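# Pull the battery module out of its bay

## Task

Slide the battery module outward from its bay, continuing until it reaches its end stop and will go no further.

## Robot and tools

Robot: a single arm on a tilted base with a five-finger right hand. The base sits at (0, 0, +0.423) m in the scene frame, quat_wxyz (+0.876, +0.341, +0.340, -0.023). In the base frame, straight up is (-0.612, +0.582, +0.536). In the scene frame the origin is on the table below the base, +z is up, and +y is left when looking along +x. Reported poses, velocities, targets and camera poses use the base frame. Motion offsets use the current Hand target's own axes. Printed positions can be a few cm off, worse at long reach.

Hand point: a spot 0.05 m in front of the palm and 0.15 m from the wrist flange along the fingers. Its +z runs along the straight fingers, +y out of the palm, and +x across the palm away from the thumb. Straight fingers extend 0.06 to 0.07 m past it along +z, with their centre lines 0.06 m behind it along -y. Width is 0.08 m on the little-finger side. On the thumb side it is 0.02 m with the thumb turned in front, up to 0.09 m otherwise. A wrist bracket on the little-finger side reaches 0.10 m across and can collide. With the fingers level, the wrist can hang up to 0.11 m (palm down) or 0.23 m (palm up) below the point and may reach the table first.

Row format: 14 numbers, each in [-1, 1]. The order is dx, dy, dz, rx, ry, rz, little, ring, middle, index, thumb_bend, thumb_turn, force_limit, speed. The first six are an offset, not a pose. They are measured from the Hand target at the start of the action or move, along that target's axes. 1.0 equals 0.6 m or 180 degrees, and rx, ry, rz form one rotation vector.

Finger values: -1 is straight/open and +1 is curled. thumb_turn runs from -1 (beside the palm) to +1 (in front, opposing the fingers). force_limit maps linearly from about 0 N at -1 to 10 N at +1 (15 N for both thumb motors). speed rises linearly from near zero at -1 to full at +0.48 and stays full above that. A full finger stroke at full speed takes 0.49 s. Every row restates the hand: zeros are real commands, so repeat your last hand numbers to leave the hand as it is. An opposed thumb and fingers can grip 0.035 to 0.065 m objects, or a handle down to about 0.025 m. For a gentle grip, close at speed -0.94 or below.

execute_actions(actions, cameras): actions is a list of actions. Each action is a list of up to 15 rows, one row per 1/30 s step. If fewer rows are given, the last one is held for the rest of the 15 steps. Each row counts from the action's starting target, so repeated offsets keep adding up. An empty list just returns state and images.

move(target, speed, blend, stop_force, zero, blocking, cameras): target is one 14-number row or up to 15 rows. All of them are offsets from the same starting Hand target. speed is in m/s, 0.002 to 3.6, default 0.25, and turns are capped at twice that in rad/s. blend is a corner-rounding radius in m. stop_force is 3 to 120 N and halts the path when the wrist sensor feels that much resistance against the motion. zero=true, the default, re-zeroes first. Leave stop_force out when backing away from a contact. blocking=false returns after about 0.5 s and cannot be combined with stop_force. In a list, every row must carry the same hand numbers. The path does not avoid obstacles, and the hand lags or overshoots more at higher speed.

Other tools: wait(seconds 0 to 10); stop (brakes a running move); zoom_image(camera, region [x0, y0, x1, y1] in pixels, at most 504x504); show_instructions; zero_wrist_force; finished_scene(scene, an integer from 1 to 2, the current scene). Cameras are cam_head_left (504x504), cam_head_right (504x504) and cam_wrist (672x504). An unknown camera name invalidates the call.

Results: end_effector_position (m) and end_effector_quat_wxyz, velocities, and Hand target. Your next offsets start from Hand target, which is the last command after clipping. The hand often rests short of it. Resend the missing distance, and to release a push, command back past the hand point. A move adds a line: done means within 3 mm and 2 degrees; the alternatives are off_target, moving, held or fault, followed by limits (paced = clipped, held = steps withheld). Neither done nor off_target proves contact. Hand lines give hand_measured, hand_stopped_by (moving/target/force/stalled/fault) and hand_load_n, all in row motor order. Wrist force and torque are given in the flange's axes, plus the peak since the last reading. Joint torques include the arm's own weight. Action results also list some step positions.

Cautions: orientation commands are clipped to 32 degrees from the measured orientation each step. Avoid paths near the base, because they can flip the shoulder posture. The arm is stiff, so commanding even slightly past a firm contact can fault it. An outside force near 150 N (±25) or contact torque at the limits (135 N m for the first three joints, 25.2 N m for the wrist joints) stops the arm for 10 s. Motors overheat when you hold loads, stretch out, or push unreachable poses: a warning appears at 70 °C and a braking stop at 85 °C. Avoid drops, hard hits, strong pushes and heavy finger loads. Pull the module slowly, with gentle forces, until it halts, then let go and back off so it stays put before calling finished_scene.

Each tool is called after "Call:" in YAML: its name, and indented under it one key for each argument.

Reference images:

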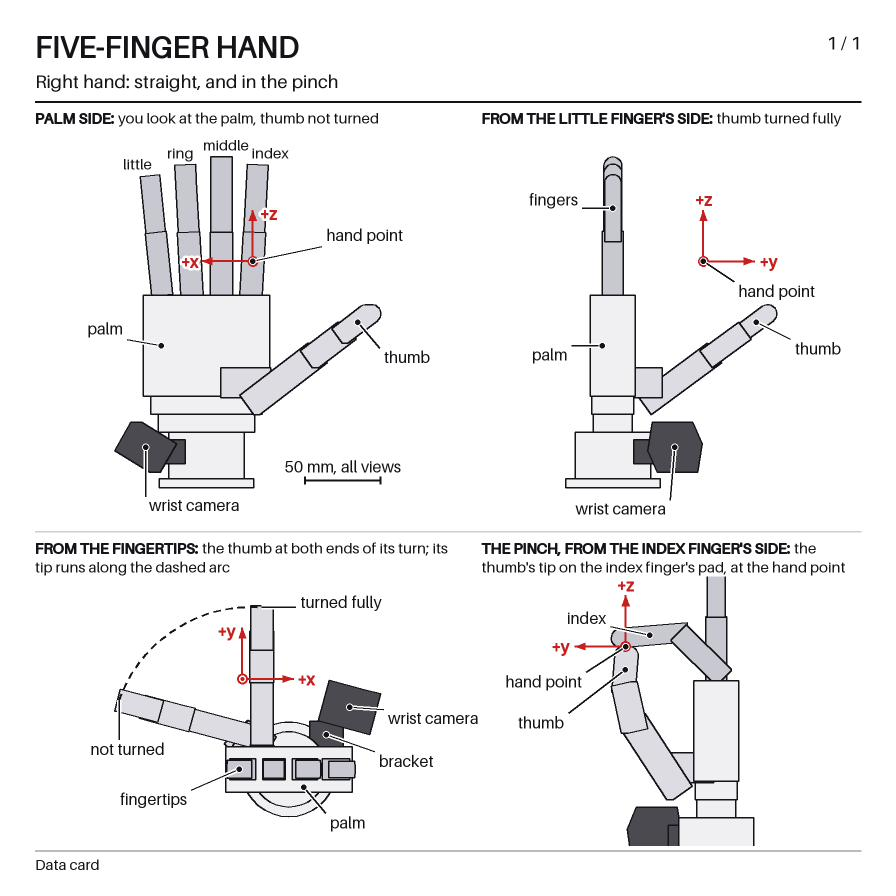

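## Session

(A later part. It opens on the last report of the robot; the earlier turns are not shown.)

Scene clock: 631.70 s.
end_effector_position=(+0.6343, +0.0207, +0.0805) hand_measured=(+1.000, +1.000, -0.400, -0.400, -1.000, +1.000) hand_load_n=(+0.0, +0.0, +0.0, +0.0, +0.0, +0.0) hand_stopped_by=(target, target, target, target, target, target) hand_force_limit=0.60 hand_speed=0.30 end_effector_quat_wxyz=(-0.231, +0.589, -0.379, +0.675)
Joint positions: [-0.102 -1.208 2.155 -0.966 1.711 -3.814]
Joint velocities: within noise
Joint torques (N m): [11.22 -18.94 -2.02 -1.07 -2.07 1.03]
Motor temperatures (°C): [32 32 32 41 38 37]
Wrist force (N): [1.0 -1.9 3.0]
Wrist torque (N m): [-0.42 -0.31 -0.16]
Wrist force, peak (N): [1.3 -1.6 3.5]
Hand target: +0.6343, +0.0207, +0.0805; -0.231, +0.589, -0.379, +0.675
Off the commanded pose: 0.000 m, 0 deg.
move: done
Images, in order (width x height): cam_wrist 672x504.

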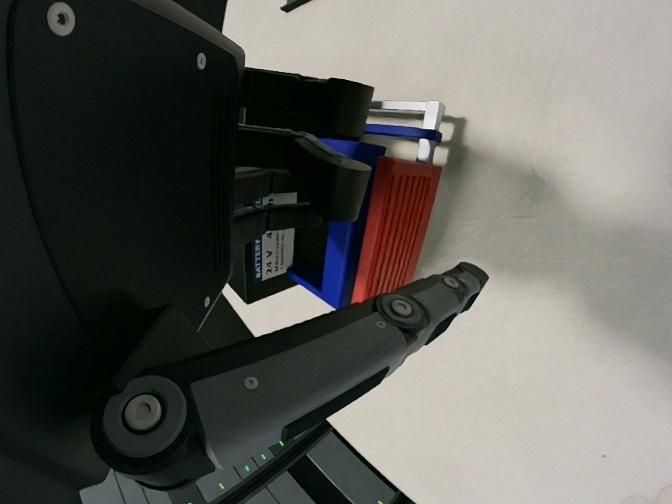

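Call:
execute_actions:
  actions:
    - [[0,0,0,0,0,0,1,1,-0.4,-0.4,0.5,1,1,0.5]]
    - [[0,0,0,0,0,0,1,1,-0.4,-0.4,0.5,1,1,0.5]]
  cameras: []

Call:
move:
  target: [0,-0.014,0.014,0,0,0,1,1,-0.4,-0.4,0.5,1,1,0.5]
  speed: 0.02
  cameras: ["cam_wrist"]

Call:
execute_actions:
  actions:
    - [[0,0,0,0,0,0,1,1,0.1,0.1,0.5,1,0.8,-0.5]]
    - [[0,0,0,0,0,0,1,1,0.1,0.1,0.5,1,0.8,-0.5]]
    - [[0,0,0,0,0,0,1,1,0.1,0.1,0.5,1,0.8,-0.5]]
  cameras: ["cam_wrist","cam_head_right"]

Call:
zoom_image:
  camera: "cam_head_right"
  region: [145, 250, 265, 350]

Scene clock: 638.80 s.
end_effector_position=(+0.6343, +0.0206, +0.0804) hand_measured=(+1.000, +1.000, -0.400, -0.400, -0.316, +1.000) hand_load_n=(+0.0, +0.0, +0.0, +0.0, +13.0, -0.5) hand_stopped_by=(target, target, target, target, force, target) hand_force_limit=1.00 hand_speed=0.50 end_effector_quat_wxyz=(-0.231, +0.589, -0.379, +0.675)
Joint positions: [-0.102 -1.208 2.155 -0.966 1.711 -3.814]
Joint velocities: within noise
Joint torques (N m): [23.42 -37.23 3.33 -3.14 -1.99 1.06]
Motor temperatures (°C): [32 32 32 41 38 37]
Wrist force (N): [1.6 7.8 -2.4]
Wrist torque (N m): [-0.37 -0.28 -0.08]
Wrist force, peak (N): [1.2 9.7 -3.0]
Hand target: +0.6343, +0.0207, +0.0805; -0.231, +0.589, -0.379, +0.675
Off the commanded pose: 0.000 m, 0 deg.
Step readings (end_effector_position):
0: (+0.6343, +0.0207, +0.0805)
1: (+0.6343, +0.0207, +0.0805)
2: (+0.6343, +0.0207, +0.0805)
4: (+0.6343, +0.0207, +0.0805)
8: (+0.6343, +0.0207, +0.0805)
15: (+0.6343, +0.0206, +0.0804)
16: (+0.6343, +0.0206, +0.0804)
17: (+0.6343, +0.0206, +0.0804)
19: (+0.6343, +0.0206, +0.0804)
23: (+0.6343, +0.0206, +0.0804)
30: (+0.6343, +0.0206, +0.0804)
No camera images: "cameras" was empty.

Scene clock: 639.83 s.
end_effector_position=(+0.6435, +0.0237, +0.0871) hand_measured=(+1.000, +1.000, -0.400, -0.400, -0.318, +1.000) hand_load_n=(+0.0, +0.0, +0.0, +0.0, +15.5, +6.0) hand_stopped_by=(target, target, target, target, force, target) hand_force_limit=1.00 hand_speed=0.50 end_effector_quat_wxyz=(-0.231, +0.589, -0.379, +0.675)
Joint positions: [-0.092 -1.206 2.123 -0.936 1.721 -3.814]
Joint velocities: within noise
Joint torques (N m): [31.6 -25.29 -14.59 -2.94 0.03 -1.59]
Motor temperatures (°C): [32 32 32 41 38 37]
Wrist force (N): [-4.5 4.1 -17.5]
Wrist torque (N m): [-0.56 -0.13 -0.03]
Wrist force, peak (N): [-4.6 3.4 -18.2]
Hand target: +0.6436, +0.0238, +0.0872; -0.231, +0.589, -0.379, +0.675
Off the commanded pose: 0.000 m, 0 deg.
move: done
Images, in order (width x height): cam_wrist 672x504.

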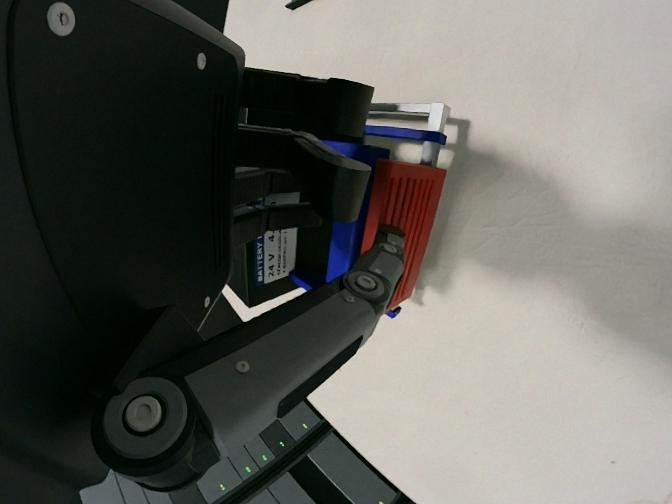

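Scene clock: 641.53 s.
end_effector_position=(+0.6436, +0.0238, +0.0872) hand_measured=(+1.000, +1.000, -0.226, -0.176, -0.318, +1.000) hand_load_n=(+0.0, +0.0, +14.0, +8.0, +17.0, +6.5) hand_stopped_by=(target, target, force, force, force, target) hand_force_limit=0.80 hand_speed=-0.50 end_effector_quat_wxyz=(-0.231, +0.589, -0.379, +0.675)
Joint positions: [-0.091 -1.206 2.123 -0.936 1.722 -3.814]
Joint velocities: within noise
Joint torques (N m): [31.75 -24.99 4.21 -0.65 1.24 -1.49]
Motor temperatures (°C): [32 32 32 41 38 37]
Wrist force (N): [-5.4 0.8 -4.3]
Wrist torque (N m): [-0.50 -0.46 -0.11]
Wrist force, peak (N): [-4.8 3.6 -18.2]
Hand target: +0.6436, +0.0238, +0.0872; -0.231, +0.589, -0.379, +0.675
Off the commanded pose: 0.000 m, 0 deg.
Step readings (end_effector_position):
0: (+0.6435, +0.0237, +0.0871)
1: (+0.6435, +0.0237, +0.0871)
2: (+0.6435, +0.0237, +0.0872)
4: (+0.6436, +0.0237, +0.0872)
8: (+0.6437, +0.0237, +0.0873)
15: (+0.6437, +0.0237, +0.0873)
16: (+0.6437, +0.0238, +0.0873)
17: (+0.6437, +0.0238, +0.0873)
19: (+0.6437, +0.0238, +0.0873)
23: (+0.6437, +0.0238, +0.0873)
30: (+0.6436, +0.0237, +0.0872)
31: (+0.6436, +0.0237, +0.0872)
32: (+0.6436, +0.0237, +0.0872)
34: (+0.6436, +0.0237, +0.0872)
38: (+0.6436, +0.0238, +0.0872)
45: (+0.6436, +0.0238, +0.0872)
Images, in order (width x height): cam_head_right 504x504, cam_wrist 672x504.

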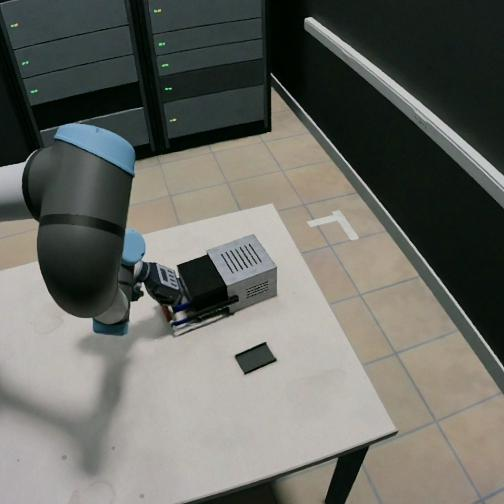

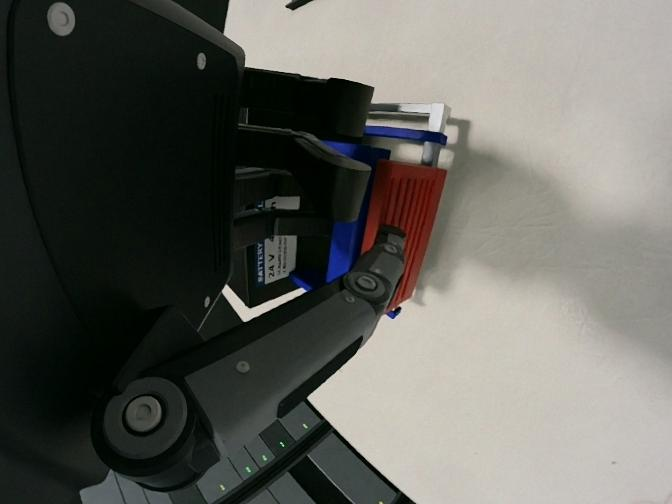

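Scaled by 4.200 from the camera's 504x504 image, which has a finer 720x720 frame.

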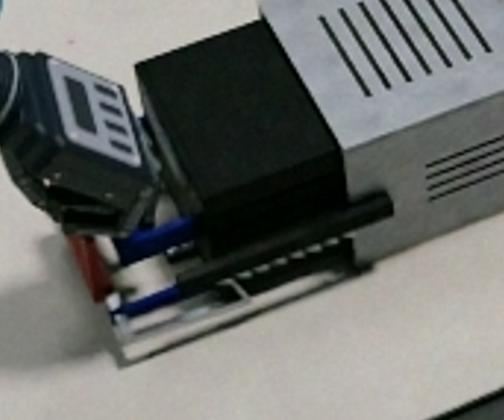

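Call:
execute_actions:
  actions:
    - [[0,0,0,0,0,0,1,1,-0.4,-0.4,0.5,1,0.8,0.3]]
    - [[0,-0.011,0.011,0,0,0,1,1,-0.4,-0.4,0.5,1,0.8,0]]
    - [[0,0,0,0,0,0,1,1,0.15,0.15,0.5,1,0.8,-0.5]]
    - [[0,0,0,0,0,0,1,1,0.15,0.15,0.5,1,0.8,-0.5]]
    - [[0,0,0,0,0,0,1,1,0.15,0.15,0.5,1,0.8,-0.5]]
  cameras: ["cam_wrist","cam_head_right"]

Call:
zoom_image:
  camera: "cam_head_right"
  region: [145, 250, 265, 350]

Scene clock: 648.17 s.
end_effector_position=(+0.6509, +0.0262, +0.0925) hand_measured=(+1.000, +1.000, -0.236, -0.178, -0.318, +1.000) hand_load_n=(+0.0, +0.5, +14.0, +14.5, +17.5, +7.0) hand_stopped_by=(target, target, force, force, force, target) hand_force_limit=0.80 hand_speed=-0.50 end_effector_quat_wxyz=(-0.231, +0.589, -0.379, +0.675)
Joint positions: [-0.084 -1.204 2.097 -0.912 1.729 -3.814]
Joint velocities: within noise
Joint torques (N m): [32.52 -24.77 6.15 0.03 1.51 -1.71]
Motor temperatures (°C): [32 32 32 41 38 37]
Wrist force (N): [-6.9 0.1 0.7]
Wrist torque (N m): [-0.53 -0.54 -0.09]
Wrist force, peak (N): [-4.4 5.1 -20.1]
Hand target: +0.6509, +0.0262, +0.0925; -0.231, +0.589, -0.379, +0.675
Off the commanded pose: 0.000 m, 0 deg.
Step readings (end_effector_position):
0: (+0.6436, +0.0238, +0.0872)
1: (+0.6436, +0.0238, +0.0872)
2: (+0.6436, +0.0238, +0.0872)
4: (+0.6435, +0.0237, +0.0871)
8: (+0.6435, +0.0237, +0.0871)
15: (+0.6436, +0.0237, +0.0872)
16: (+0.6436, +0.0238, +0.0872)
17: (+0.6439, +0.0240, +0.0874)
19: (+0.6462, +0.0247, +0.0892)
23: (+0.6492, +0.0256, +0.0914)
30: (+0.6506, +0.0261, +0.0923)
31: (+0.6507, +0.0261, +0.0924)
32: (+0.6507, +0.0261, +0.0924)
34: (+0.6508, +0.0261, +0.0924)
38: (+0.6510, +0.0262, +0.0926)
45: (+0.6510, +0.0262, +0.0926)
46: (+0.6509, +0.0262, +0.0926)
47: (+0.6509, +0.0262, +0.0926)
49: (+0.6509, +0.0262, +0.0926)
53: (+0.6509, +0.0262, +0.0925)
60: (+0.6509, +0.0262, +0.0925)
61: (+0.6509, +0.0262, +0.0925)
62: (+0.6509, +0.0262, +0.0925)
64: (+0.6509, +0.0262, +0.0925)
68: (+0.6509, +0.0262, +0.0925)
75: (+0.6509, +0.0262, +0.0925)
Images, in order (width x height): cam_head_right 504x504, cam_wrist 672x504.

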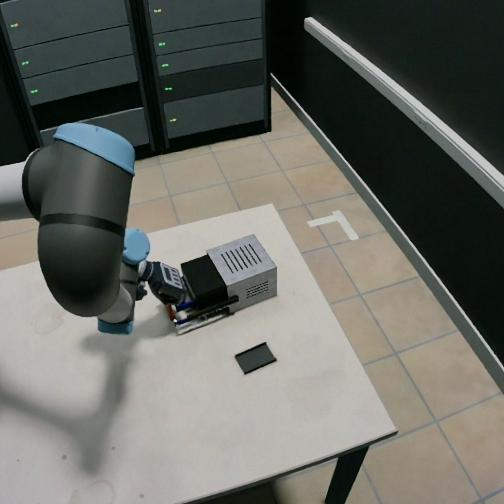

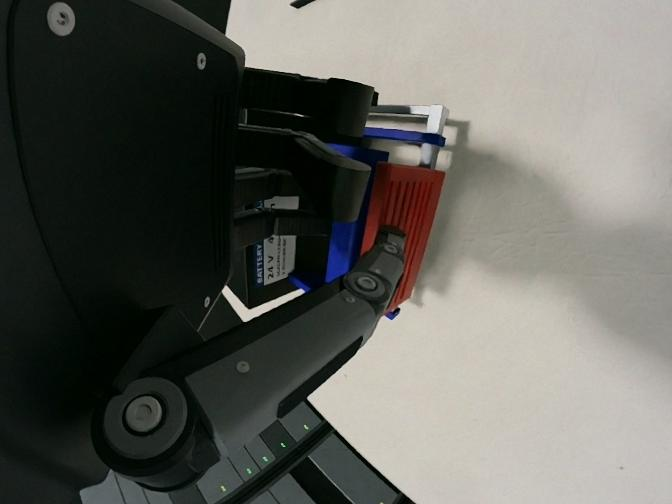

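Scaled by 4.200 from the camera's 504x504 image, which has a finer 720x720 frame.

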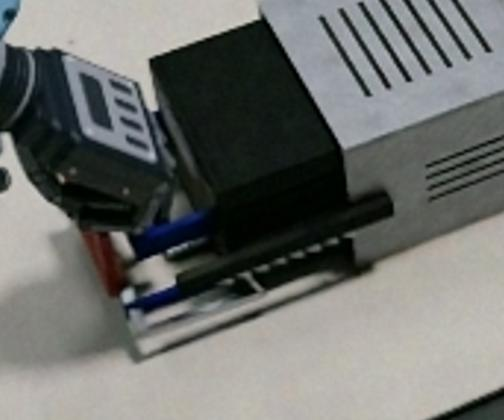

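Call:
execute_actions:
  actions:
    - [[0,0,0,0,0,0,1,1,0.3,0.3,0.45,1,1,0.2]]
    - [[0,0,0,0,0,0,1,1,0.3,0.3,0.45,1,1,0.2]]
    - [[0,0,0,0,0,0,1,1,0.35,0.35,0.4,1,1,1]]
    - [[0,0,0,0,0,0,1,1,0.35,0.35,0.4,1,1,1]]
  cameras: ["cam_wrist"]

Scene clock: 654.73 s.
end_effector_position=(+0.6509, +0.0262, +0.0925) hand_measured=(+1.000, +1.000, -0.236, -0.178, -0.318, +1.000) hand_load_n=(+0.0, +0.0, +14.5, +15.0, +17.5, +7.0) hand_stopped_by=(target, target, force, force, force, target) hand_force_limit=1.00 hand_speed=1.00 end_effector_quat_wxyz=(-0.231, +0.589, -0.379, +0.675)
Joint positions: [-0.084 -1.204 2.097 -0.912 1.729 -3.814]
Joint velocities: within noise
Joint torques (N m): [30.92 -24.15 3.45 -0.68 1.38 -1.13]
Motor temperatures (°C): [32 32 32 41 38 37]
Wrist force (N): [-6.9 0.1 0.9]
Wrist torque (N m): [-0.49 -0.53 -0.09]
Wrist force, peak (N): [-7.3 0.5 1.0]
Hand target: +0.6509, +0.0262, +0.0925; -0.231, +0.589, -0.379, +0.675
Off the commanded pose: 0.000 m, 0 deg.
Step readings (end_effector_position):
0: (+0.6509, +0.0262, +0.0925)
1: (+0.6509, +0.0262, +0.0925)
2: (+0.6509, +0.0262, +0.0925)
4: (+0.6509, +0.0262, +0.0925)
8: (+0.6509, +0.0262, +0.0925)
15: (+0.6509, +0.0262, +0.0925)
16: (+0.6509, +0.0262, +0.0925)
17: (+0.6509, +0.0262, +0.0925)
19: (+0.6509, +0.0262, +0.0925)
23: (+0.6509, +0.0262, +0.0925)
30: (+0.6509, +0.0262, +0.0925)
31: (+0.6509, +0.0262, +0.0925)
32: (+0.6509, +0.0262, +0.0925)
34: (+0.6509, +0.0262, +0.0925)
38: (+0.6509, +0.0262, +0.0925)
45: (+0.6509, +0.0262, +0.0925)
46: (+0.6509, +0.0262, +0.0925)
47: (+0.6509, +0.0262, +0.0925)
49: (+0.6509, +0.0262, +0.0925)
53: (+0.6509, +0.0262, +0.0925)
60: (+0.6509, +0.0262, +0.0925)
Images, in order (width x height): cam_wrist 672x504.

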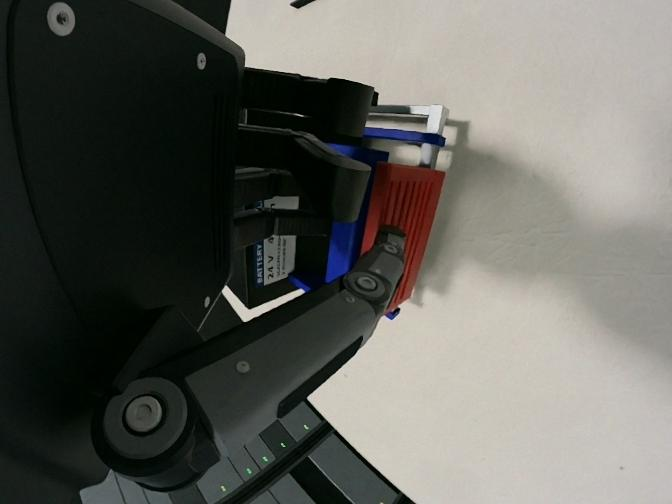

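Call:
execute_actions:
  actions:
    - [[0,0,0,0,0,0,1,1,-0.38,-0.32,0.4,1,1,0.5]]
    - [[0,0,0,0,0,0,1,1,0.3,0.3,0.4,1,1,0.6]]
    - [[0,0,0,0,0,0,1,1,0.3,0.3,0.4,1,1,0.6]]
    - [[0,0,0,0,0,0,1,1,0.3,0.3,0.4,1,1,0.6]]
  cameras: ["cam_wrist","cam_head_right"]

Call:
zoom_image:
  camera: "cam_head_right"
  region: [145, 250, 265, 350]

Scene clock: 660.70 s.
end_effector_position=(+0.6509, +0.0262, +0.0925) hand_measured=(+1.000, +1.000, -0.228, -0.166, -0.318, +1.000) hand_load_n=(+0.0, +0.0, +19.0, +23.0, +17.5, +7.0) hand_stopped_by=(target, target, force, force, force, target) hand_force_limit=1.00 hand_speed=0.60 end_effector_quat_wxyz=(-0.231, +0.589, -0.379, +0.675)
Joint positions: [-0.084 -1.204 2.097 -0.912 1.729 -3.814]
Joint velocities: within noise
Joint torques (N m): [29.19 -38.39 10.04 1.98 2.82 -0.42]
Motor temperatures (°C): [32 32 32 41 38 37]
Wrist force (N): [-8.9 -4.7 7.8]
Wrist torque (N m): [-0.38 -0.71 -0.16]
Wrist force, peak (N): [-4.2 5.7 -15.2]
Hand target: +0.6509, +0.0262, +0.0925; -0.231, +0.589, -0.379, +0.675
Off the commanded pose: 0.000 m, 0 deg.
Step readings (end_effector_position):
0: (+0.6509, +0.0262, +0.0925)
1: (+0.6509, +0.0262, +0.0925)
2: (+0.6509, +0.0262, +0.0925)
4: (+0.6508, +0.0261, +0.0924)
8: (+0.6508, +0.0261, +0.0924)
15: (+0.6509, +0.0262, +0.0924)
16: (+0.6509, +0.0262, +0.0924)
17: (+0.6509, +0.0262, +0.0924)
19: (+0.6510, +0.0262, +0.0926)
23: (+0.6510, +0.0262, +0.0926)
30: (+0.6510, +0.0262, +0.0926)
31: (+0.6510, +0.0262, +0.0926)
32: (+0.6510, +0.0262, +0.0926)
34: (+0.6509, +0.0262, +0.0926)
38: (+0.6509, +0.0262, +0.0925)
45: (+0.6509, +0.0262, +0.0925)
46: (+0.6509, +0.0262, +0.0925)
47: (+0.6509, +0.0262, +0.0925)
49: (+0.6509, +0.0262, +0.0925)
53: (+0.6509, +0.0262, +0.0925)
60: (+0.6509, +0.0262, +0.0925)
Images, in order (width x height): cam_head_right 504x504, cam_wrist 672x504.

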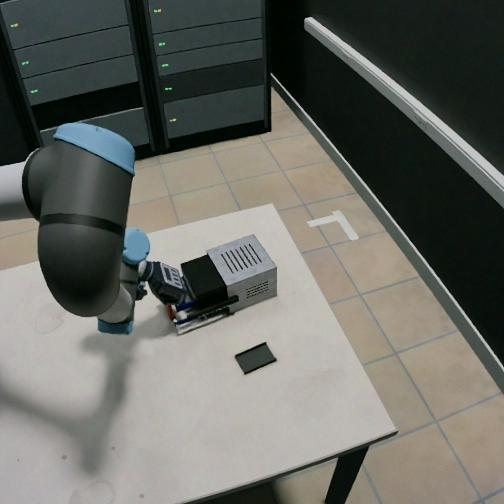

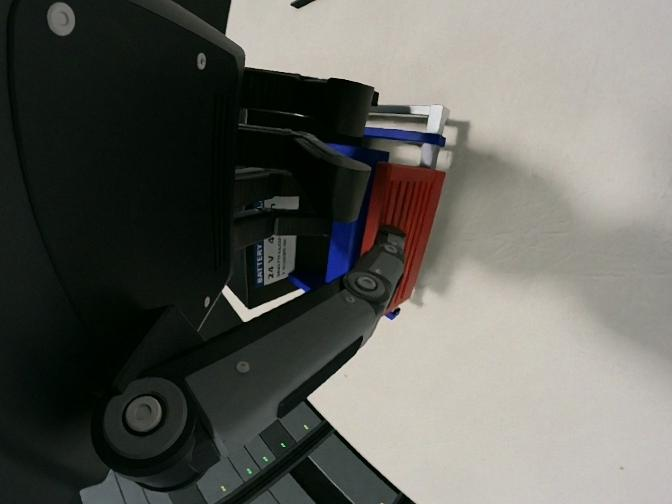

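Scaled by 4.200 from the camera's 504x504 image, which has a finer 720x720 frame.

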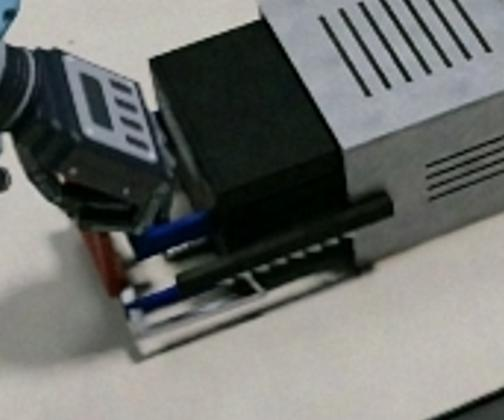

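Call:
execute_actions:
  actions:
    - [[0,0,0,0,0,0,1,1,-0.38,-0.38,0.4,1,1,0.3]]
  cameras: []

Call:
move:
  target: [-0.01,-0.101,0.095,0,0,0,1,1,-0.38,-0.38,0.4,1,1,0.3]
  speed: 0.04
  stop_force: 40
  cameras: ["cam_wrist"]

Call:
zoom_image:
  camera: "cam_wrist"
  region: [230, 60, 530, 360]

Scene clock: 666.13 s.
end_effector_position=(+0.6509, +0.0262, +0.0925) hand_measured=(+1.000, +1.000, -0.380, -0.380, -0.318, +1.000) hand_load_n=(+0.5, +0.0, +0.0, +0.0, +15.5, +6.5) hand_stopped_by=(target, target, target, target, force, target) hand_force_limit=1.00 hand_speed=0.30 end_effector_quat_wxyz=(-0.231, +0.589, -0.379, +0.675)
Joint positions: [-0.084 -1.204 2.097 -0.912 1.729 -3.814]
Joint velocities: within noise
Joint torques (N m): [26.78 -37.51 -14.87 -6.42 -2.6 -0.18]
Motor temperatures (°C): [32 32 32 41 38 37]
Wrist force (N): [-4.1 5.0 -15.2]
Wrist torque (N m): [-0.52 -0.19 -0.01]
Wrist force, peak (N): [-4.3 4.8 -15.5]
Hand target: +0.6509, +0.0262, +0.0925; -0.231, +0.589, -0.379, +0.675
Off the commanded pose: 0.000 m, 0 deg.
Step readings (end_effector_position):
0: (+0.6509, +0.0262, +0.0925)
1: (+0.6509, +0.0262, +0.0925)
2: (+0.6509, +0.0262, +0.0925)
4: (+0.6507, +0.0261, +0.0923)
8: (+0.6508, +0.0261, +0.0924)
15: (+0.6508, +0.0262, +0.0924)
No camera images: "cameras" was empty.

Scene clock: 669.43 s.
end_effector_position=(+0.7156, +0.0538, +0.1374) hand_measured=(+1.000, +1.000, -0.380, -0.380, -0.318, +1.000) hand_load_n=(+0.0, +0.0, +0.0, +0.0, +18.0, +8.5) hand_stopped_by=(target, target, target, target, force, target) hand_force_limit=1.00 hand_speed=0.30 end_effector_quat_wxyz=(-0.231, +0.589, -0.379, +0.675)
Joint positions: [-0.013 -1.156 1.857 -0.72 1.8 -3.816]
Joint velocities: within noise
Joint torques (N m): [32.78 -28.67 -21.67 -4.25 0.31 -1.11]
Motor temperatures (°C): [32 32 32 41 38 37]
Wrist force (N): [-6.1 3.8 -23.5]
Wrist torque (N m): [-0.57 -0.09 0.01]
Wrist force, peak (N): [-6.1 3.8 -23.5]
Hand target: +0.7156, +0.0538, +0.1374; -0.231, +0.589, -0.379, +0.675
Off the commanded pose: 0.000 m, 0 deg.
move: done
Images, in order (width x height): cam_wrist 672x504.

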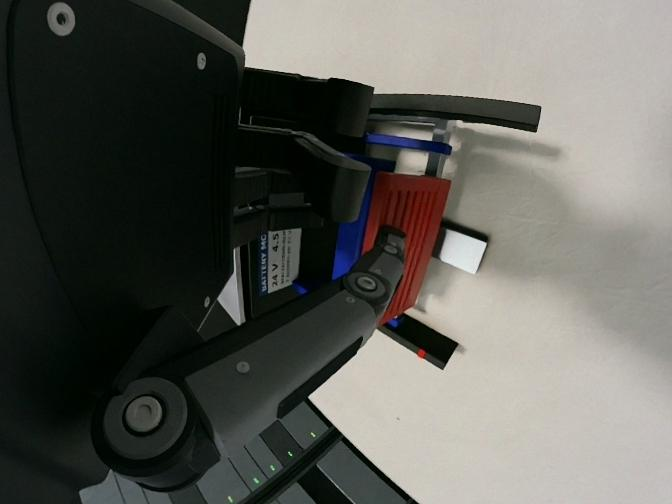

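Scaled by 1.680 from the camera's 672x504 image, which has a finer 960x720 frame.

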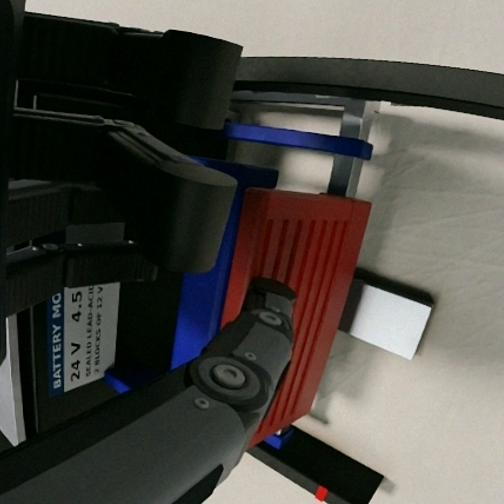

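Call:
move:
  target: [0,-0.009,0.009,0,0,0,1,1,-0.38,-0.38,0.4,1,1,0.3]
  speed: 0.02
  stop_force: 30
  cameras: []

Call:
execute_actions:
  actions:
    - [[0,0,0,0,0,0,1,1,0.2,0.2,0.4,1,1,-0.5]]
    - [[0,0,0,0,0,0,1,1,0.2,0.2,0.4,1,1,-0.5]]
    - [[0,0,0,0,0,0,1,1,0.2,0.2,0.4,1,1,-0.5]]
  cameras: ["cam_wrist","cam_head_right"]

Call:
zoom_image:
  camera: "cam_head_right"
  region: [145, 250, 265, 350]

Scene clock: 674.80 s.
end_effector_position=(+0.7188, +0.0557, +0.1380) hand_measured=(+1.000, +1.000, -0.380, -0.380, -0.318, +1.000) hand_load_n=(+0.0, +0.0, -0.5, -8.0, +15.5, -0.5) hand_stopped_by=(target, target, target, target, force, target) hand_force_limit=1.00 hand_speed=0.30 end_effector_quat_wxyz=(-0.228, +0.594, -0.381, +0.671)
Joint positions: [-0.009 -1.151 1.835 -0.689 1.804 -3.816]
Joint velocities: within noise
Joint torques (N m): [16.05 -40.78 -15.09 -10 -6.11 -0.55]
Motor temperatures (°C): [32 32 32 41 38 37]
Wrist force (N): [11.1 9.5 -49.9]
Wrist torque (N m): [0.39 0.20 0.26]
Wrist force, peak (N): [11.2 13.0 -59.3]
Hand target: +0.7190, +0.0556, +0.1383; -0.228, +0.593, -0.381, +0.672 (not the last commanded pose)
Off the commanded pose: 0.005 m, 1 deg.
move: contact
No camera images: "cameras" was empty.

Scene clock: 676.50 s.
end_effector_position=(+0.7190, +0.0556, +0.1383) hand_measured=(+1.000, +1.000, -0.118, -0.044, -0.318, +1.000) hand_load_n=(+0.0, +0.0, +15.0, +20.0, +17.5, +1.5) hand_stopped_by=(target, target, force, force, force, target) hand_force_limit=1.00 hand_speed=-0.50 end_effector_quat_wxyz=(-0.228, +0.593, -0.381, +0.672)
Joint positions: [-0.009 -1.151 1.835 -0.691 1.804 -3.816]
Joint velocities: within noise
Joint torques (N m): [12.65 -33.72 3.22 0.46 1.04 -0.58]
Motor temperatures (°C): [32 32 32 41 38 37]
Wrist force (N): [-2.1 -3.9 -3.4]
Wrist torque (N m): [-0.67 -0.51 -0.18]
Wrist force, peak (N): [11.5 8.7 -50.5]
Hand target: +0.7190, +0.0556, +0.1383; -0.228, +0.593, -0.381, +0.672
Off the commanded pose: 0.000 m, 0 deg.
Step readings (end_effector_position):
0: (+0.7188, +0.0557, +0.1380)
1: (+0.7188, +0.0557, +0.1380)
2: (+0.7188, +0.0557, +0.1380)
4: (+0.7190, +0.0557, +0.1383)
8: (+0.7190, +0.0557, +0.1383)
15: (+0.7191, +0.0556, +0.1384)
16: (+0.7191, +0.0556, +0.1384)
17: (+0.7190, +0.0556, +0.1384)
19: (+0.7190, +0.0556, +0.1384)
23: (+0.7190, +0.0556, +0.1383)
30: (+0.7190, +0.0556, +0.1383)
31: (+0.7190, +0.0556, +0.1383)
32: (+0.7190, +0.0556, +0.1383)
34: (+0.7190, +0.0556, +0.1383)
38: (+0.7190, +0.0556, +0.1383)
45: (+0.7190, +0.0556, +0.1383)
Images, in order (width x height): cam_head_right 504x504, cam_wrist 672x504.

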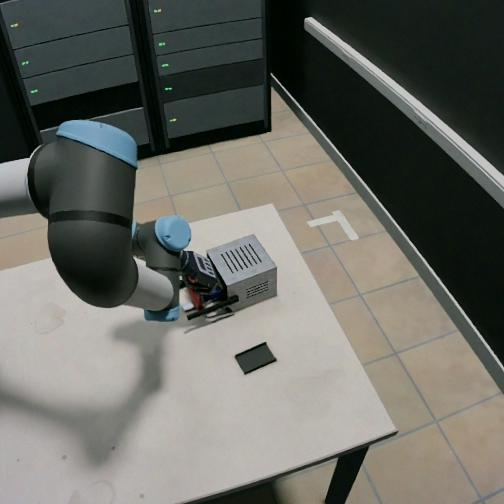

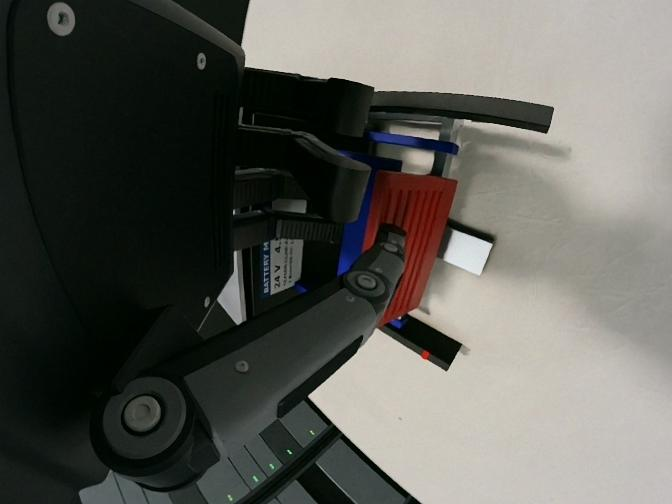

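Scaled by 4.200 from the camera's 504x504 image, which has a finer 720x720 frame.

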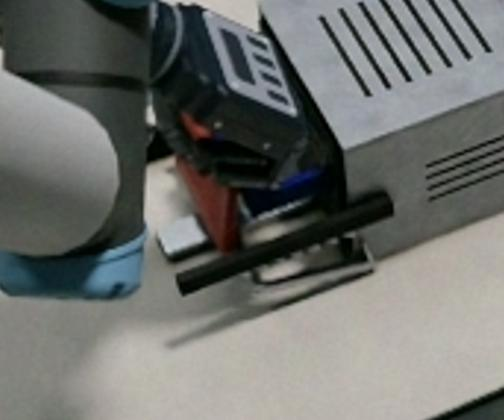

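Call:
move:
  target: [0.009,0.1,-0.107,0,0,0,1,1,0.2,0.2,0.4,1,1,-0.5]
  speed: 0.04
  stop_force: 35
  cameras: ["cam_wrist","cam_head_right"]

Call:
zoom_image:
  camera: "cam_head_right"
  region: [145, 250, 265, 350]

Scene clock: 683.43 s.
end_effector_position=(+0.6549, +0.0334, +0.0992) hand_measured=(+1.000, +1.000, -0.140, -0.064, -0.312, +1.000) hand_load_n=(+0.0, +0.0, +18.5, +24.0, +0.0, +0.0) hand_stopped_by=(target, target, force, force, force, target) hand_force_limit=1.00 hand_speed=-0.50 end_effector_quat_wxyz=(-0.228, +0.593, -0.381, +0.671)
Joint positions: [-0.065 -1.211 2.068 -0.864 1.748 -3.815]
Joint velocities: within noise
Joint torques (N m): [35.33 -9.08 12.99 10.16 2.63 -1.42]
Motor temperatures (°C): [32 32 32 41 38 37]
Wrist force (N): [4.5 -19.0 25.3]
Wrist torque (N m): [-0.25 -0.62 -0.35]
Wrist force, peak (N): [3.3 -27.7 34.5]
Hand target: +0.6549, +0.0334, +0.0992; -0.228, +0.593, -0.381, +0.671 (not the last commanded pose)
Off the commanded pose: 0.010 m, 0 deg.
move: contact
Images, in order (width x height): cam_head_right 504x504, cam_wrist 672x504.

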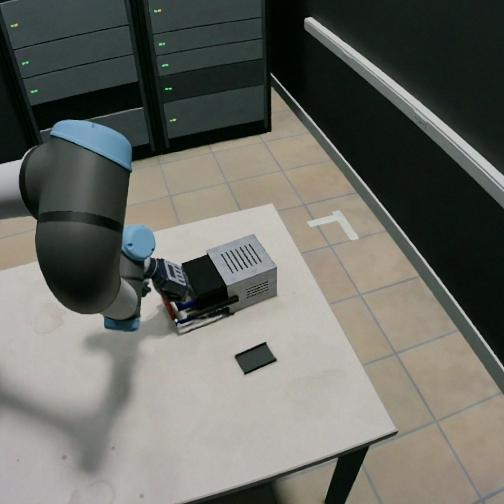

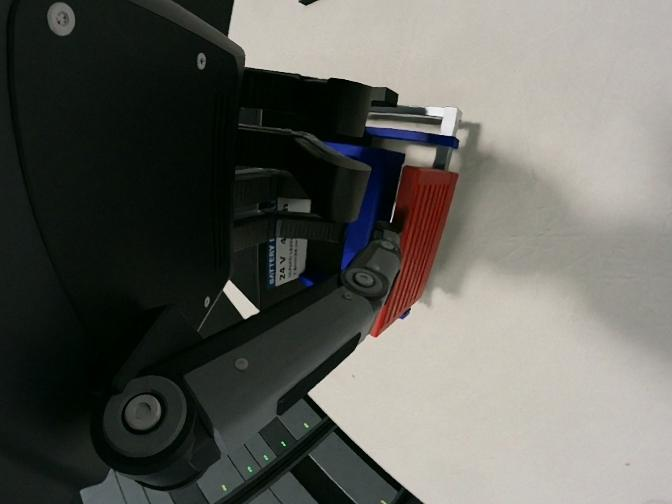

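Scaled by 4.200 from the camera's 504x504 image, which has a finer 720x720 frame.

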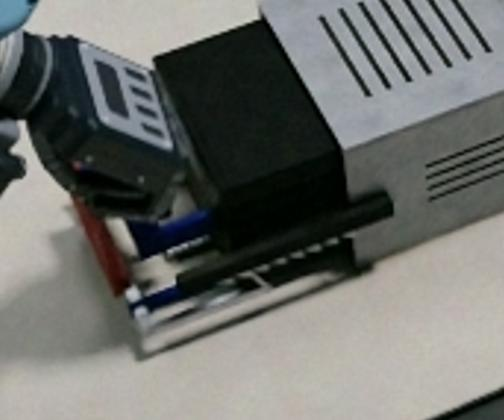

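Call:
execute_actions:
  actions:
    - [[0,0,0,0,0,0,1,1,-0.38,-0.38,-1,1,1,0.3]]
    - [[0,0.0065,0.0065,0,0,0,1,1,-0.38,-0.38,-1,1,1,0.3]]
    - [[0,0,0,0,0,0,1,1,-0.38,-0.38,0.4,1,1,0.6]]
    - [[0,0,0,0,0,0,1,1,-0.38,-0.38,0.4,1,1,0.6]]
  cameras: ["cam_wrist"]

Scene clock: 699.00 s.
end_effector_position=(+0.6543, +0.0341, +0.0988) hand_measured=(+1.000, +1.000, -0.380, -0.380, -0.400, +1.000) hand_load_n=(+0.0, +0.0, +0.0, +0.0, -8.0, -2.0) hand_stopped_by=(target, target, target, target, stalled, target) hand_force_limit=1.00 hand_speed=0.30 end_effector_quat_wxyz=(-0.229, +0.594, -0.380, +0.671)
Joint positions: [-0.064 -1.211 2.069 -0.863 1.748 -3.815]
Joint velocities: within noise
Joint torques (N m): [23.7 -26.13 2.17 0.61 -0.93 -0.29]
Motor temperatures (°C): [32 32 32 41 38 37]
Wrist force (N): [1.9 -12.9 -0.8]
Wrist torque (N m): [-0.79 -0.31 -0.31]
Wrist force, peak (N): [2.5 -90.7 -113.8]
Hand target: +0.6543, +0.0341, +0.0988; -0.229, +0.594, -0.380, +0.671 (not the last commanded pose)
Off the commanded pose: 0.006 m, 0 deg.
FORCE FAULT: contact force on the arm reached its limit, and the arm stopped for 10 seconds. The contact can be on any part of the arm, not only on its tool. That time counts as 20 of the actions that you can send in this scene. The arm's remaining commands of this call were not run. During the stop the arm's controller moved it back a little. The arm's target is now where it stood when the stop ended, not its last command. The arm accepts commands again.
Step readings (end_effector_position):
0: (+0.6549, +0.0334, +0.0992)
1: (+0.6549, +0.0334, +0.0992)
2: (+0.6549, +0.0334, +0.0992)
4: (+0.6547, +0.0334, +0.0989)
8: (+0.6548, +0.0335, +0.0990)
15: (+0.6548, +0.0335, +0.0991)
16: (+0.6548, +0.0335, +0.0991)
17: (+0.6550, +0.0334, +0.0990)
19: (+0.6559, +0.0325, +0.0981)
23: (+0.6572, +0.0313, +0.0968)
30: (+0.6543, +0.0341, +0.0988)
Images, in order (width x height): cam_wrist 672x504.

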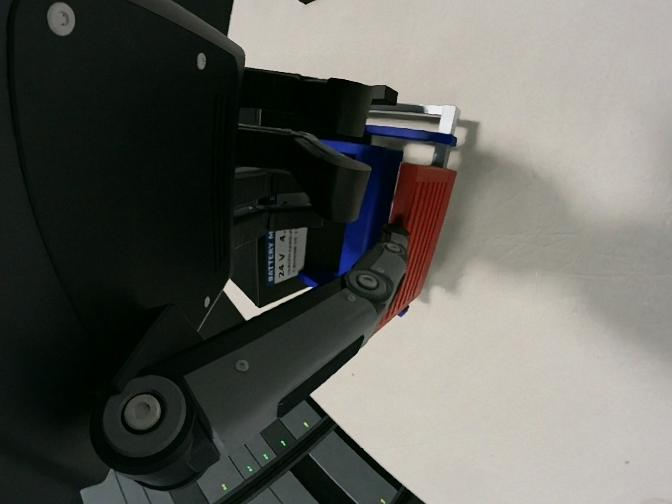

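Call:
execute_actions:
  actions:
    - [[0,-0.01,-0.01,0,0,0,1,1,-0.38,-0.38,-0.98,1,1,0.5]]
    - [[0,0,0,0,0,0,1,1,-0.38,-0.38,-0.98,1,1,0.5]]
  cameras: ["cam_wrist"]

Scene clock: 701.77 s.
end_effector_position=(+0.6494, +0.0391, +0.1035) hand_measured=(+1.000, +1.000, -0.380, -0.380, -0.980, +1.000) hand_load_n=(+0.0, +0.0, +0.5, +0.0, +0.0, +0.0) hand_stopped_by=(target, target, target, target, target, target) hand_force_limit=1.00 hand_speed=0.50 end_effector_quat_wxyz=(-0.229, +0.594, -0.380, +0.671)
Joint positions: [-0.052 -1.227 2.076 -0.854 1.76 -3.815]
Joint velocities: within noise
Joint torques (N m): [36.17 -36.34 8.62 2.46 0.36 -1.67]
Motor temperatures (°C): [32 32 32 41 38 37]
Wrist force (N): [1.8 -3.1 2.6]
Wrist torque (N m): [-0.60 -0.43 -0.14]
Wrist force, peak (N): [2.1 -13.3 -0.9]
Hand target: +0.6494, +0.0391, +0.1035; -0.229, +0.594, -0.380, +0.671
Off the commanded pose: 0.000 m, 0 deg.
Step readings (end_effector_position):
0: (+0.6543, +0.0341, +0.0988)
1: (+0.6543, +0.0341, +0.0988)
2: (+0.6541, +0.0344, +0.0992)
4: (+0.6525, +0.0359, +0.1006)
8: (+0.6505, +0.0380, +0.1025)
15: (+0.6496, +0.0390, +0.1033)
16: (+0.6495, +0.0390, +0.1034)
17: (+0.6495, +0.0390, +0.1034)
19: (+0.6495, +0.0391, +0.1034)
23: (+0.6494, +0.0391, +0.1035)
30: (+0.6494, +0.0391, +0.1035)
Images, in order (width x height): cam_wrist 672x504.

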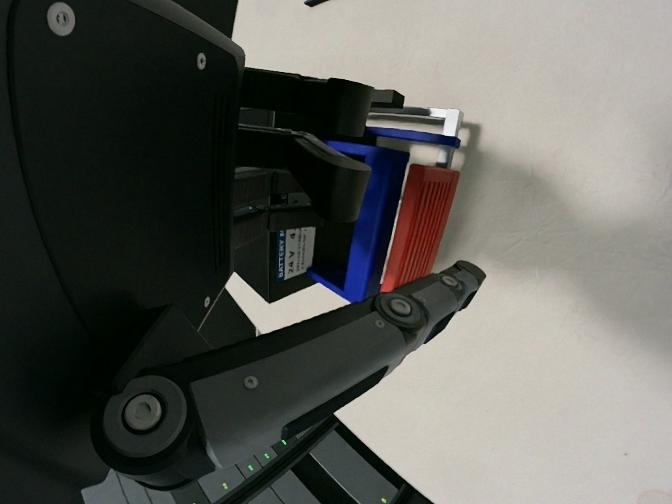

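Call:
move:
  target: [0,0.0163,0.0163,0,0,0,1,1,-0.38,-0.38,-0.98,1,1,0.5]
  speed: 0.03
  stop_force: 5
  cameras: ["cam_wrist"]

Call:
execute_actions:
  actions:
    - [[0,0,0,0,0,0,1,1,-0.38,-0.38,0.4,1,1,0.7]]
    - [[0,0,0,0,0,0,1,1,-0.38,-0.38,0.4,1,1,0.7]]
  cameras: ["cam_wrist"]

Scene clock: 706.57 s.
end_effector_position=(+0.6575, +0.0309, +0.0959) hand_measured=(+1.000, +1.000, -0.380, -0.380, -0.980, +1.000) hand_load_n=(+0.5, +0.0, +0.0, +0.0, +0.0, +0.0) hand_stopped_by=(target, target, target, target, target, target) hand_force_limit=1.00 hand_speed=0.50 end_effector_quat_wxyz=(-0.229, +0.594, -0.380, +0.671)
Joint positions: [-0.071 -1.201 2.064 -0.868 1.741 -3.815]
Joint velocities: within noise
Joint torques (N m): [13.18 -18.95 -3.34 -1.13 -2.17 0.44]
Motor temperatures (°C): [32 32 32 41 38 37]
Wrist force (N): [2.0 -3.0 2.5]
Wrist torque (N m): [-0.56 -0.46 -0.13]
Wrist force, peak (N): [2.0 -3.2 2.6]
Hand target: +0.6575, +0.0309, +0.0959; -0.229, +0.594, -0.380, +0.671
Off the commanded pose: 0.000 m, 0 deg.
move: done
Images, in order (width x height): cam_wrist 672x504.

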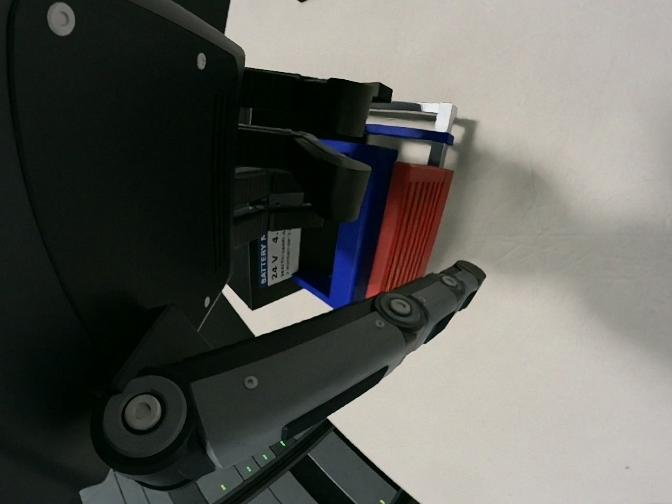

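Scene clock: 707.77 s.
end_effector_position=(+0.6575, +0.0308, +0.0959) hand_measured=(+1.000, +1.000, -0.380, -0.380, -0.452, +1.000) hand_load_n=(+0.0, +0.0, +0.0, +0.0, +18.5, +0.0) hand_stopped_by=(target, target, target, target, force, target) hand_force_limit=1.00 hand_speed=0.70 end_effector_quat_wxyz=(-0.229, +0.594, -0.380, +0.671)
Joint positions: [-0.072 -1.201 2.064 -0.868 1.741 -3.815]
Joint velocities: within noise
Joint torques (N m): [33.17 -42.6 -2.18 -4.94 -2.12 0.6]
Motor temperatures (°C): [32 32 32 41 38 37]
Wrist force (N): [2.1 11.3 -3.5]
Wrist torque (N m): [-0.42 -0.36 -0.03]
Wrist force, peak (N): [2.3 12.2 -3.7]
Hand target: +0.6575, +0.0309, +0.0959; -0.229, +0.594, -0.380, +0.671
Off the commanded pose: 0.000 m, 0 deg.
Step readings (end_effector_position):
0: (+0.6575, +0.0309, +0.0959)
1: (+0.6575, +0.0309, +0.0959)
2: (+0.6575, +0.0309, +0.0959)
4: (+0.6575, +0.0309, +0.0959)
8: (+0.6575, +0.0309, +0.0959)
15: (+0.6575, +0.0308, +0.0958)
16: (+0.6575, +0.0308, +0.0958)
17: (+0.6575, +0.0308, +0.0958)
19: (+0.6575, +0.0308, +0.0958)
23: (+0.6575, +0.0308, +0.0958)
30: (+0.6575, +0.0308, +0.0959)
Images, in order (width x height): cam_wrist 672x504.

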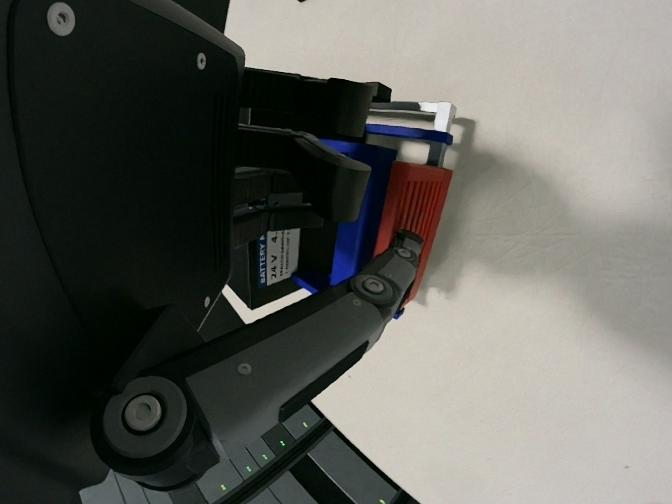

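Call:
move:
  target: [-0.009,-0.085,0.085,0,0,0,1,1,-0.34,-0.32,0.4,1,1,0.5]
  speed: 0.05
  stop_force: 45
  cameras: []

Call:
move:
  target: [0,-0.014,0.014,0,0,0,1,1,-0.34,-0.32,0.4,1,1,0.5]
  speed: 0.015
  stop_force: 28
  cameras: []

Call:
execute_actions:
  actions:
    - [[0,0,0,0,0,0,1,1,0.2,0.2,0.4,1,1,-0.4]]
    - [[0,0,0,0,0,0,1,1,0.2,0.2,0.4,1,1,-0.4]]
    - [[0,0,0,0,0,0,1,1,0.2,0.2,0.4,1,1,-0.4]]
  cameras: ["cam_wrist","cam_head_right"]

Call:
zoom_image:
  camera: "cam_head_right"
  region: [145, 250, 265, 350]

Scene clock: 717.03 s.
end_effector_position=(+0.7154, +0.0537, +0.1327) hand_measured=(+1.000, +1.000, -0.340, -0.320, -0.452, +1.000) hand_load_n=(+0.0, +0.0, +0.0, +0.0, +17.5, +6.5) hand_stopped_by=(target, target, target, target, force, target) hand_force_limit=1.00 hand_speed=0.50 end_effector_quat_wxyz=(-0.229, +0.594, -0.380, +0.671)
Joint positions: [-0.014 -1.151 1.852 -0.706 1.798 -3.816]
Joint velocities: within noise
Joint torques (N m): [35.29 -27.31 -18.99 -3.1 -0.2 0.2]
Motor temperatures (°C): [32 32 32 41 38 37]
Wrist force (N): [-3.3 3.0 -19.3]
Wrist torque (N m): [-0.74 -0.19 0.01]
Wrist force, peak (N): [-2.2 2.4 -23.0]
Hand target: +0.7154, +0.0537, +0.1327; -0.229, +0.594, -0.380, +0.671
Off the commanded pose: 0.000 m, 0 deg.
move: done
No camera images: "cameras" was empty.

Scene clock: 719.10 s.
end_effector_position=(+0.7211, +0.0562, +0.1352) hand_measured=(+1.000, +1.000, -0.340, -0.320, -0.452, +1.000) hand_load_n=(+0.0, +0.0, +0.0, -6.0, +20.0, -2.0) hand_stopped_by=(target, target, target, target, force, target) hand_force_limit=1.00 hand_speed=0.50 end_effector_quat_wxyz=(-0.226, +0.598, -0.382, +0.667)
Joint positions: [-0.009 -1.143 1.822 -0.672 1.803 -3.816]
Joint velocities: within noise
Joint torques (N m): [17.67 -48.32 -13.93 -9.98 -4.42 0.9]
Motor temperatures (°C): [32 32 32 41 38 37]
Wrist force (N): [3.1 14.6 -28.7]
Wrist torque (N m): [-0.55 -0.24 -0.19]
Wrist force, peak (N): [7.6 18.0 -43.4]
Hand target: +0.7214, +0.0562, +0.1357; -0.227, +0.598, -0.382, +0.668 (not the last commanded pose)
Off the commanded pose: 0.006 m, 1 deg.
move: contact
No camera images: "cameras" was empty.

Scene clock: 720.80 s.
end_effector_position=(+0.7214, +0.0562, +0.1357) hand_measured=(+1.000, +1.000, -0.108, -0.034, -0.452, +1.000) hand_load_n=(+0.0, +0.0, +14.5, +20.0, +21.0, +2.0) hand_stopped_by=(target, target, force, force, force, target) hand_force_limit=1.00 hand_speed=-0.40 end_effector_quat_wxyz=(-0.227, +0.598, -0.382, +0.668)
Joint positions: [-0.009 -1.143 1.822 -0.673 1.803 -3.816]
Joint velocities: within noise
Joint torques (N m): [17.26 -28.55 3.06 0.64 0.89 0.63]
Motor temperatures (°C): [32 32 32 41 38 37]
Wrist force (N): [-2.5 -1.0 -0.2]
Wrist torque (N m): [-0.49 -0.46 -0.14]
Wrist force, peak (N): [2.9 13.9 -29.2]
Hand target: +0.7214, +0.0562, +0.1357; -0.227, +0.598, -0.382, +0.668
Off the commanded pose: 0.000 m, 0 deg.
Step readings (end_effector_position):
0: (+0.7211, +0.0562, +0.1352)
1: (+0.7211, +0.0562, +0.1352)
2: (+0.7211, +0.0562, +0.1352)
4: (+0.7213, +0.0562, +0.1356)
8: (+0.7215, +0.0562, +0.1358)
15: (+0.7215, +0.0562, +0.1358)
16: (+0.7215, +0.0562, +0.1358)
17: (+0.7214, +0.0562, +0.1358)
19: (+0.7214, +0.0562, +0.1358)
23: (+0.7214, +0.0562, +0.1358)
30: (+0.7214, +0.0562, +0.1357)
31: (+0.7214, +0.0562, +0.1357)
32: (+0.7214, +0.0562, +0.1357)
34: (+0.7214, +0.0562, +0.1357)
38: (+0.7214, +0.0562, +0.1357)
45: (+0.7214, +0.0562, +0.1357)
Images, in order (width x height): cam_head_right 504x504, cam_wrist 672x504.

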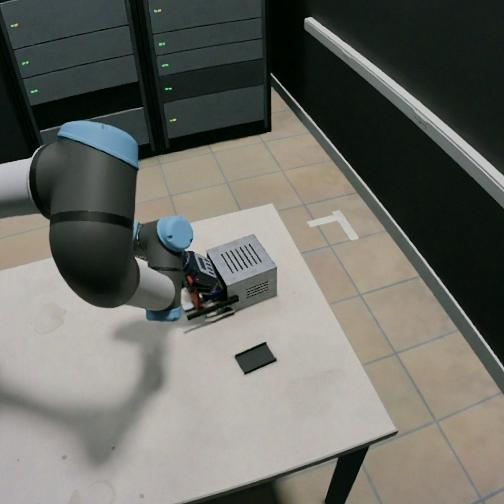

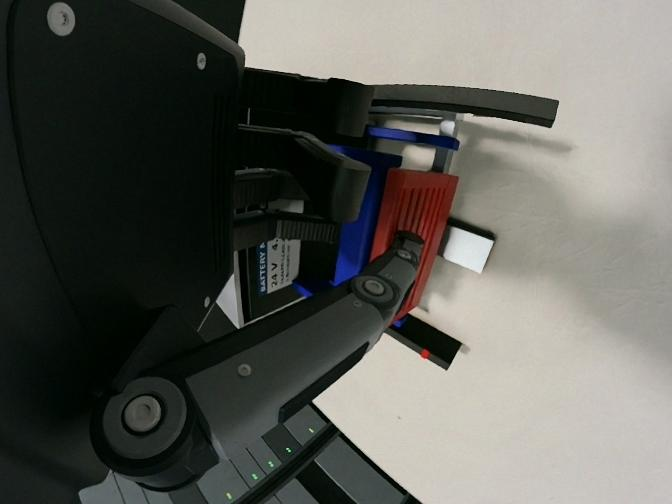

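Scaled by 4.200 from the camera's 504x504 image, which has a finer 720x720 frame.

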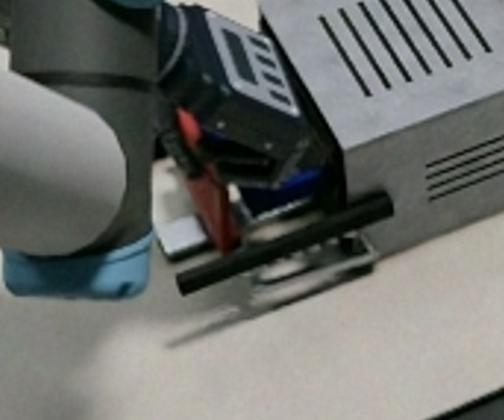

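Call:
move:
  target: [0.0115,0.146,-0.137,0,0,0,1,1,0.2,0.2,0.4,1,1,-0.4]
  speed: 0.035
  stop_force: 34
  cameras: ["cam_wrist","cam_head_right"]

Call:
zoom_image:
  camera: "cam_head_right"
  region: [145, 250, 265, 350]

Scene clock: 736.17 s.
end_effector_position=(+0.6421, +0.0233, +0.0833) hand_measured=(+1.000, +1.000, -0.142, -0.076, -0.452, +1.000) hand_load_n=(+0.0, +0.0, +22.0, +26.0, +19.5, -9.0) hand_stopped_by=(target, target, force, force, force, target) hand_force_limit=1.00 hand_speed=-0.40 end_effector_quat_wxyz=(-0.228, +0.595, -0.380, +0.670)
Joint positions: [-0.094 -1.205 2.12 -0.917 1.718 -3.816]
Joint velocities: within noise
Joint torques (N m): [36.29 -3.59 12.76 6.93 0.38 0.22]
Motor temperatures (°C): [32 32 32 41 38 37]
Wrist force (N): [14.8 -20.8 12.4]
Wrist torque (N m): [0.25 -0.40 -0.63]
Wrist force, peak (N): [32.8 -10.6 29.0]
Hand target: +0.6421, +0.0233, +0.0833; -0.228, +0.595, -0.380, +0.670 (not the last commanded pose)
Off the commanded pose: 0.020 m, 0 deg.
move: contact
Images, in order (width x height): cam_head_right 504x504, cam_wrist 672x504.

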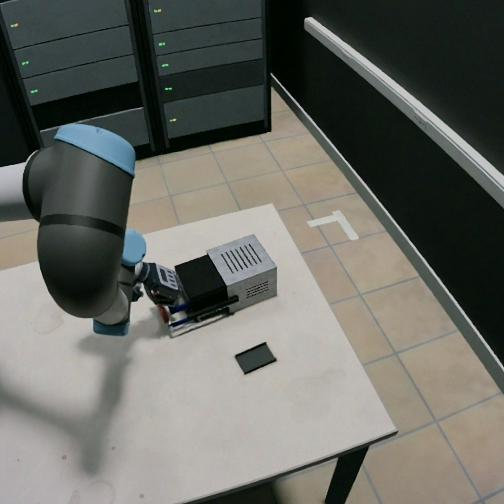

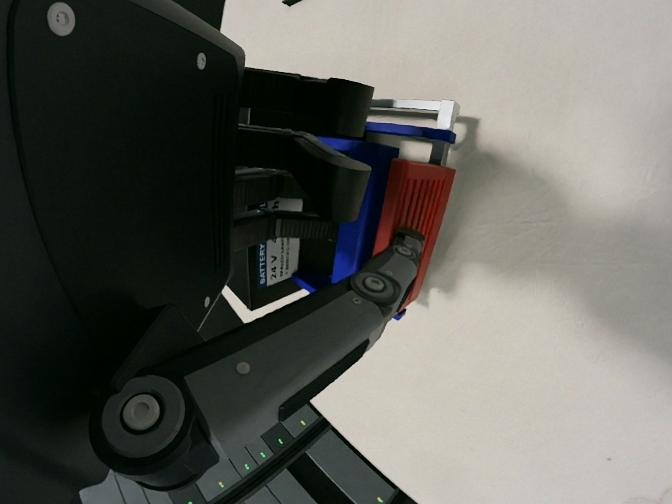

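Scaled by 4.200 from the camera's 504x504 image, which has a finer 720x720 frame.

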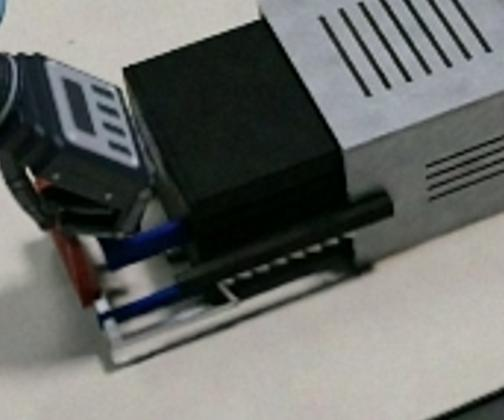

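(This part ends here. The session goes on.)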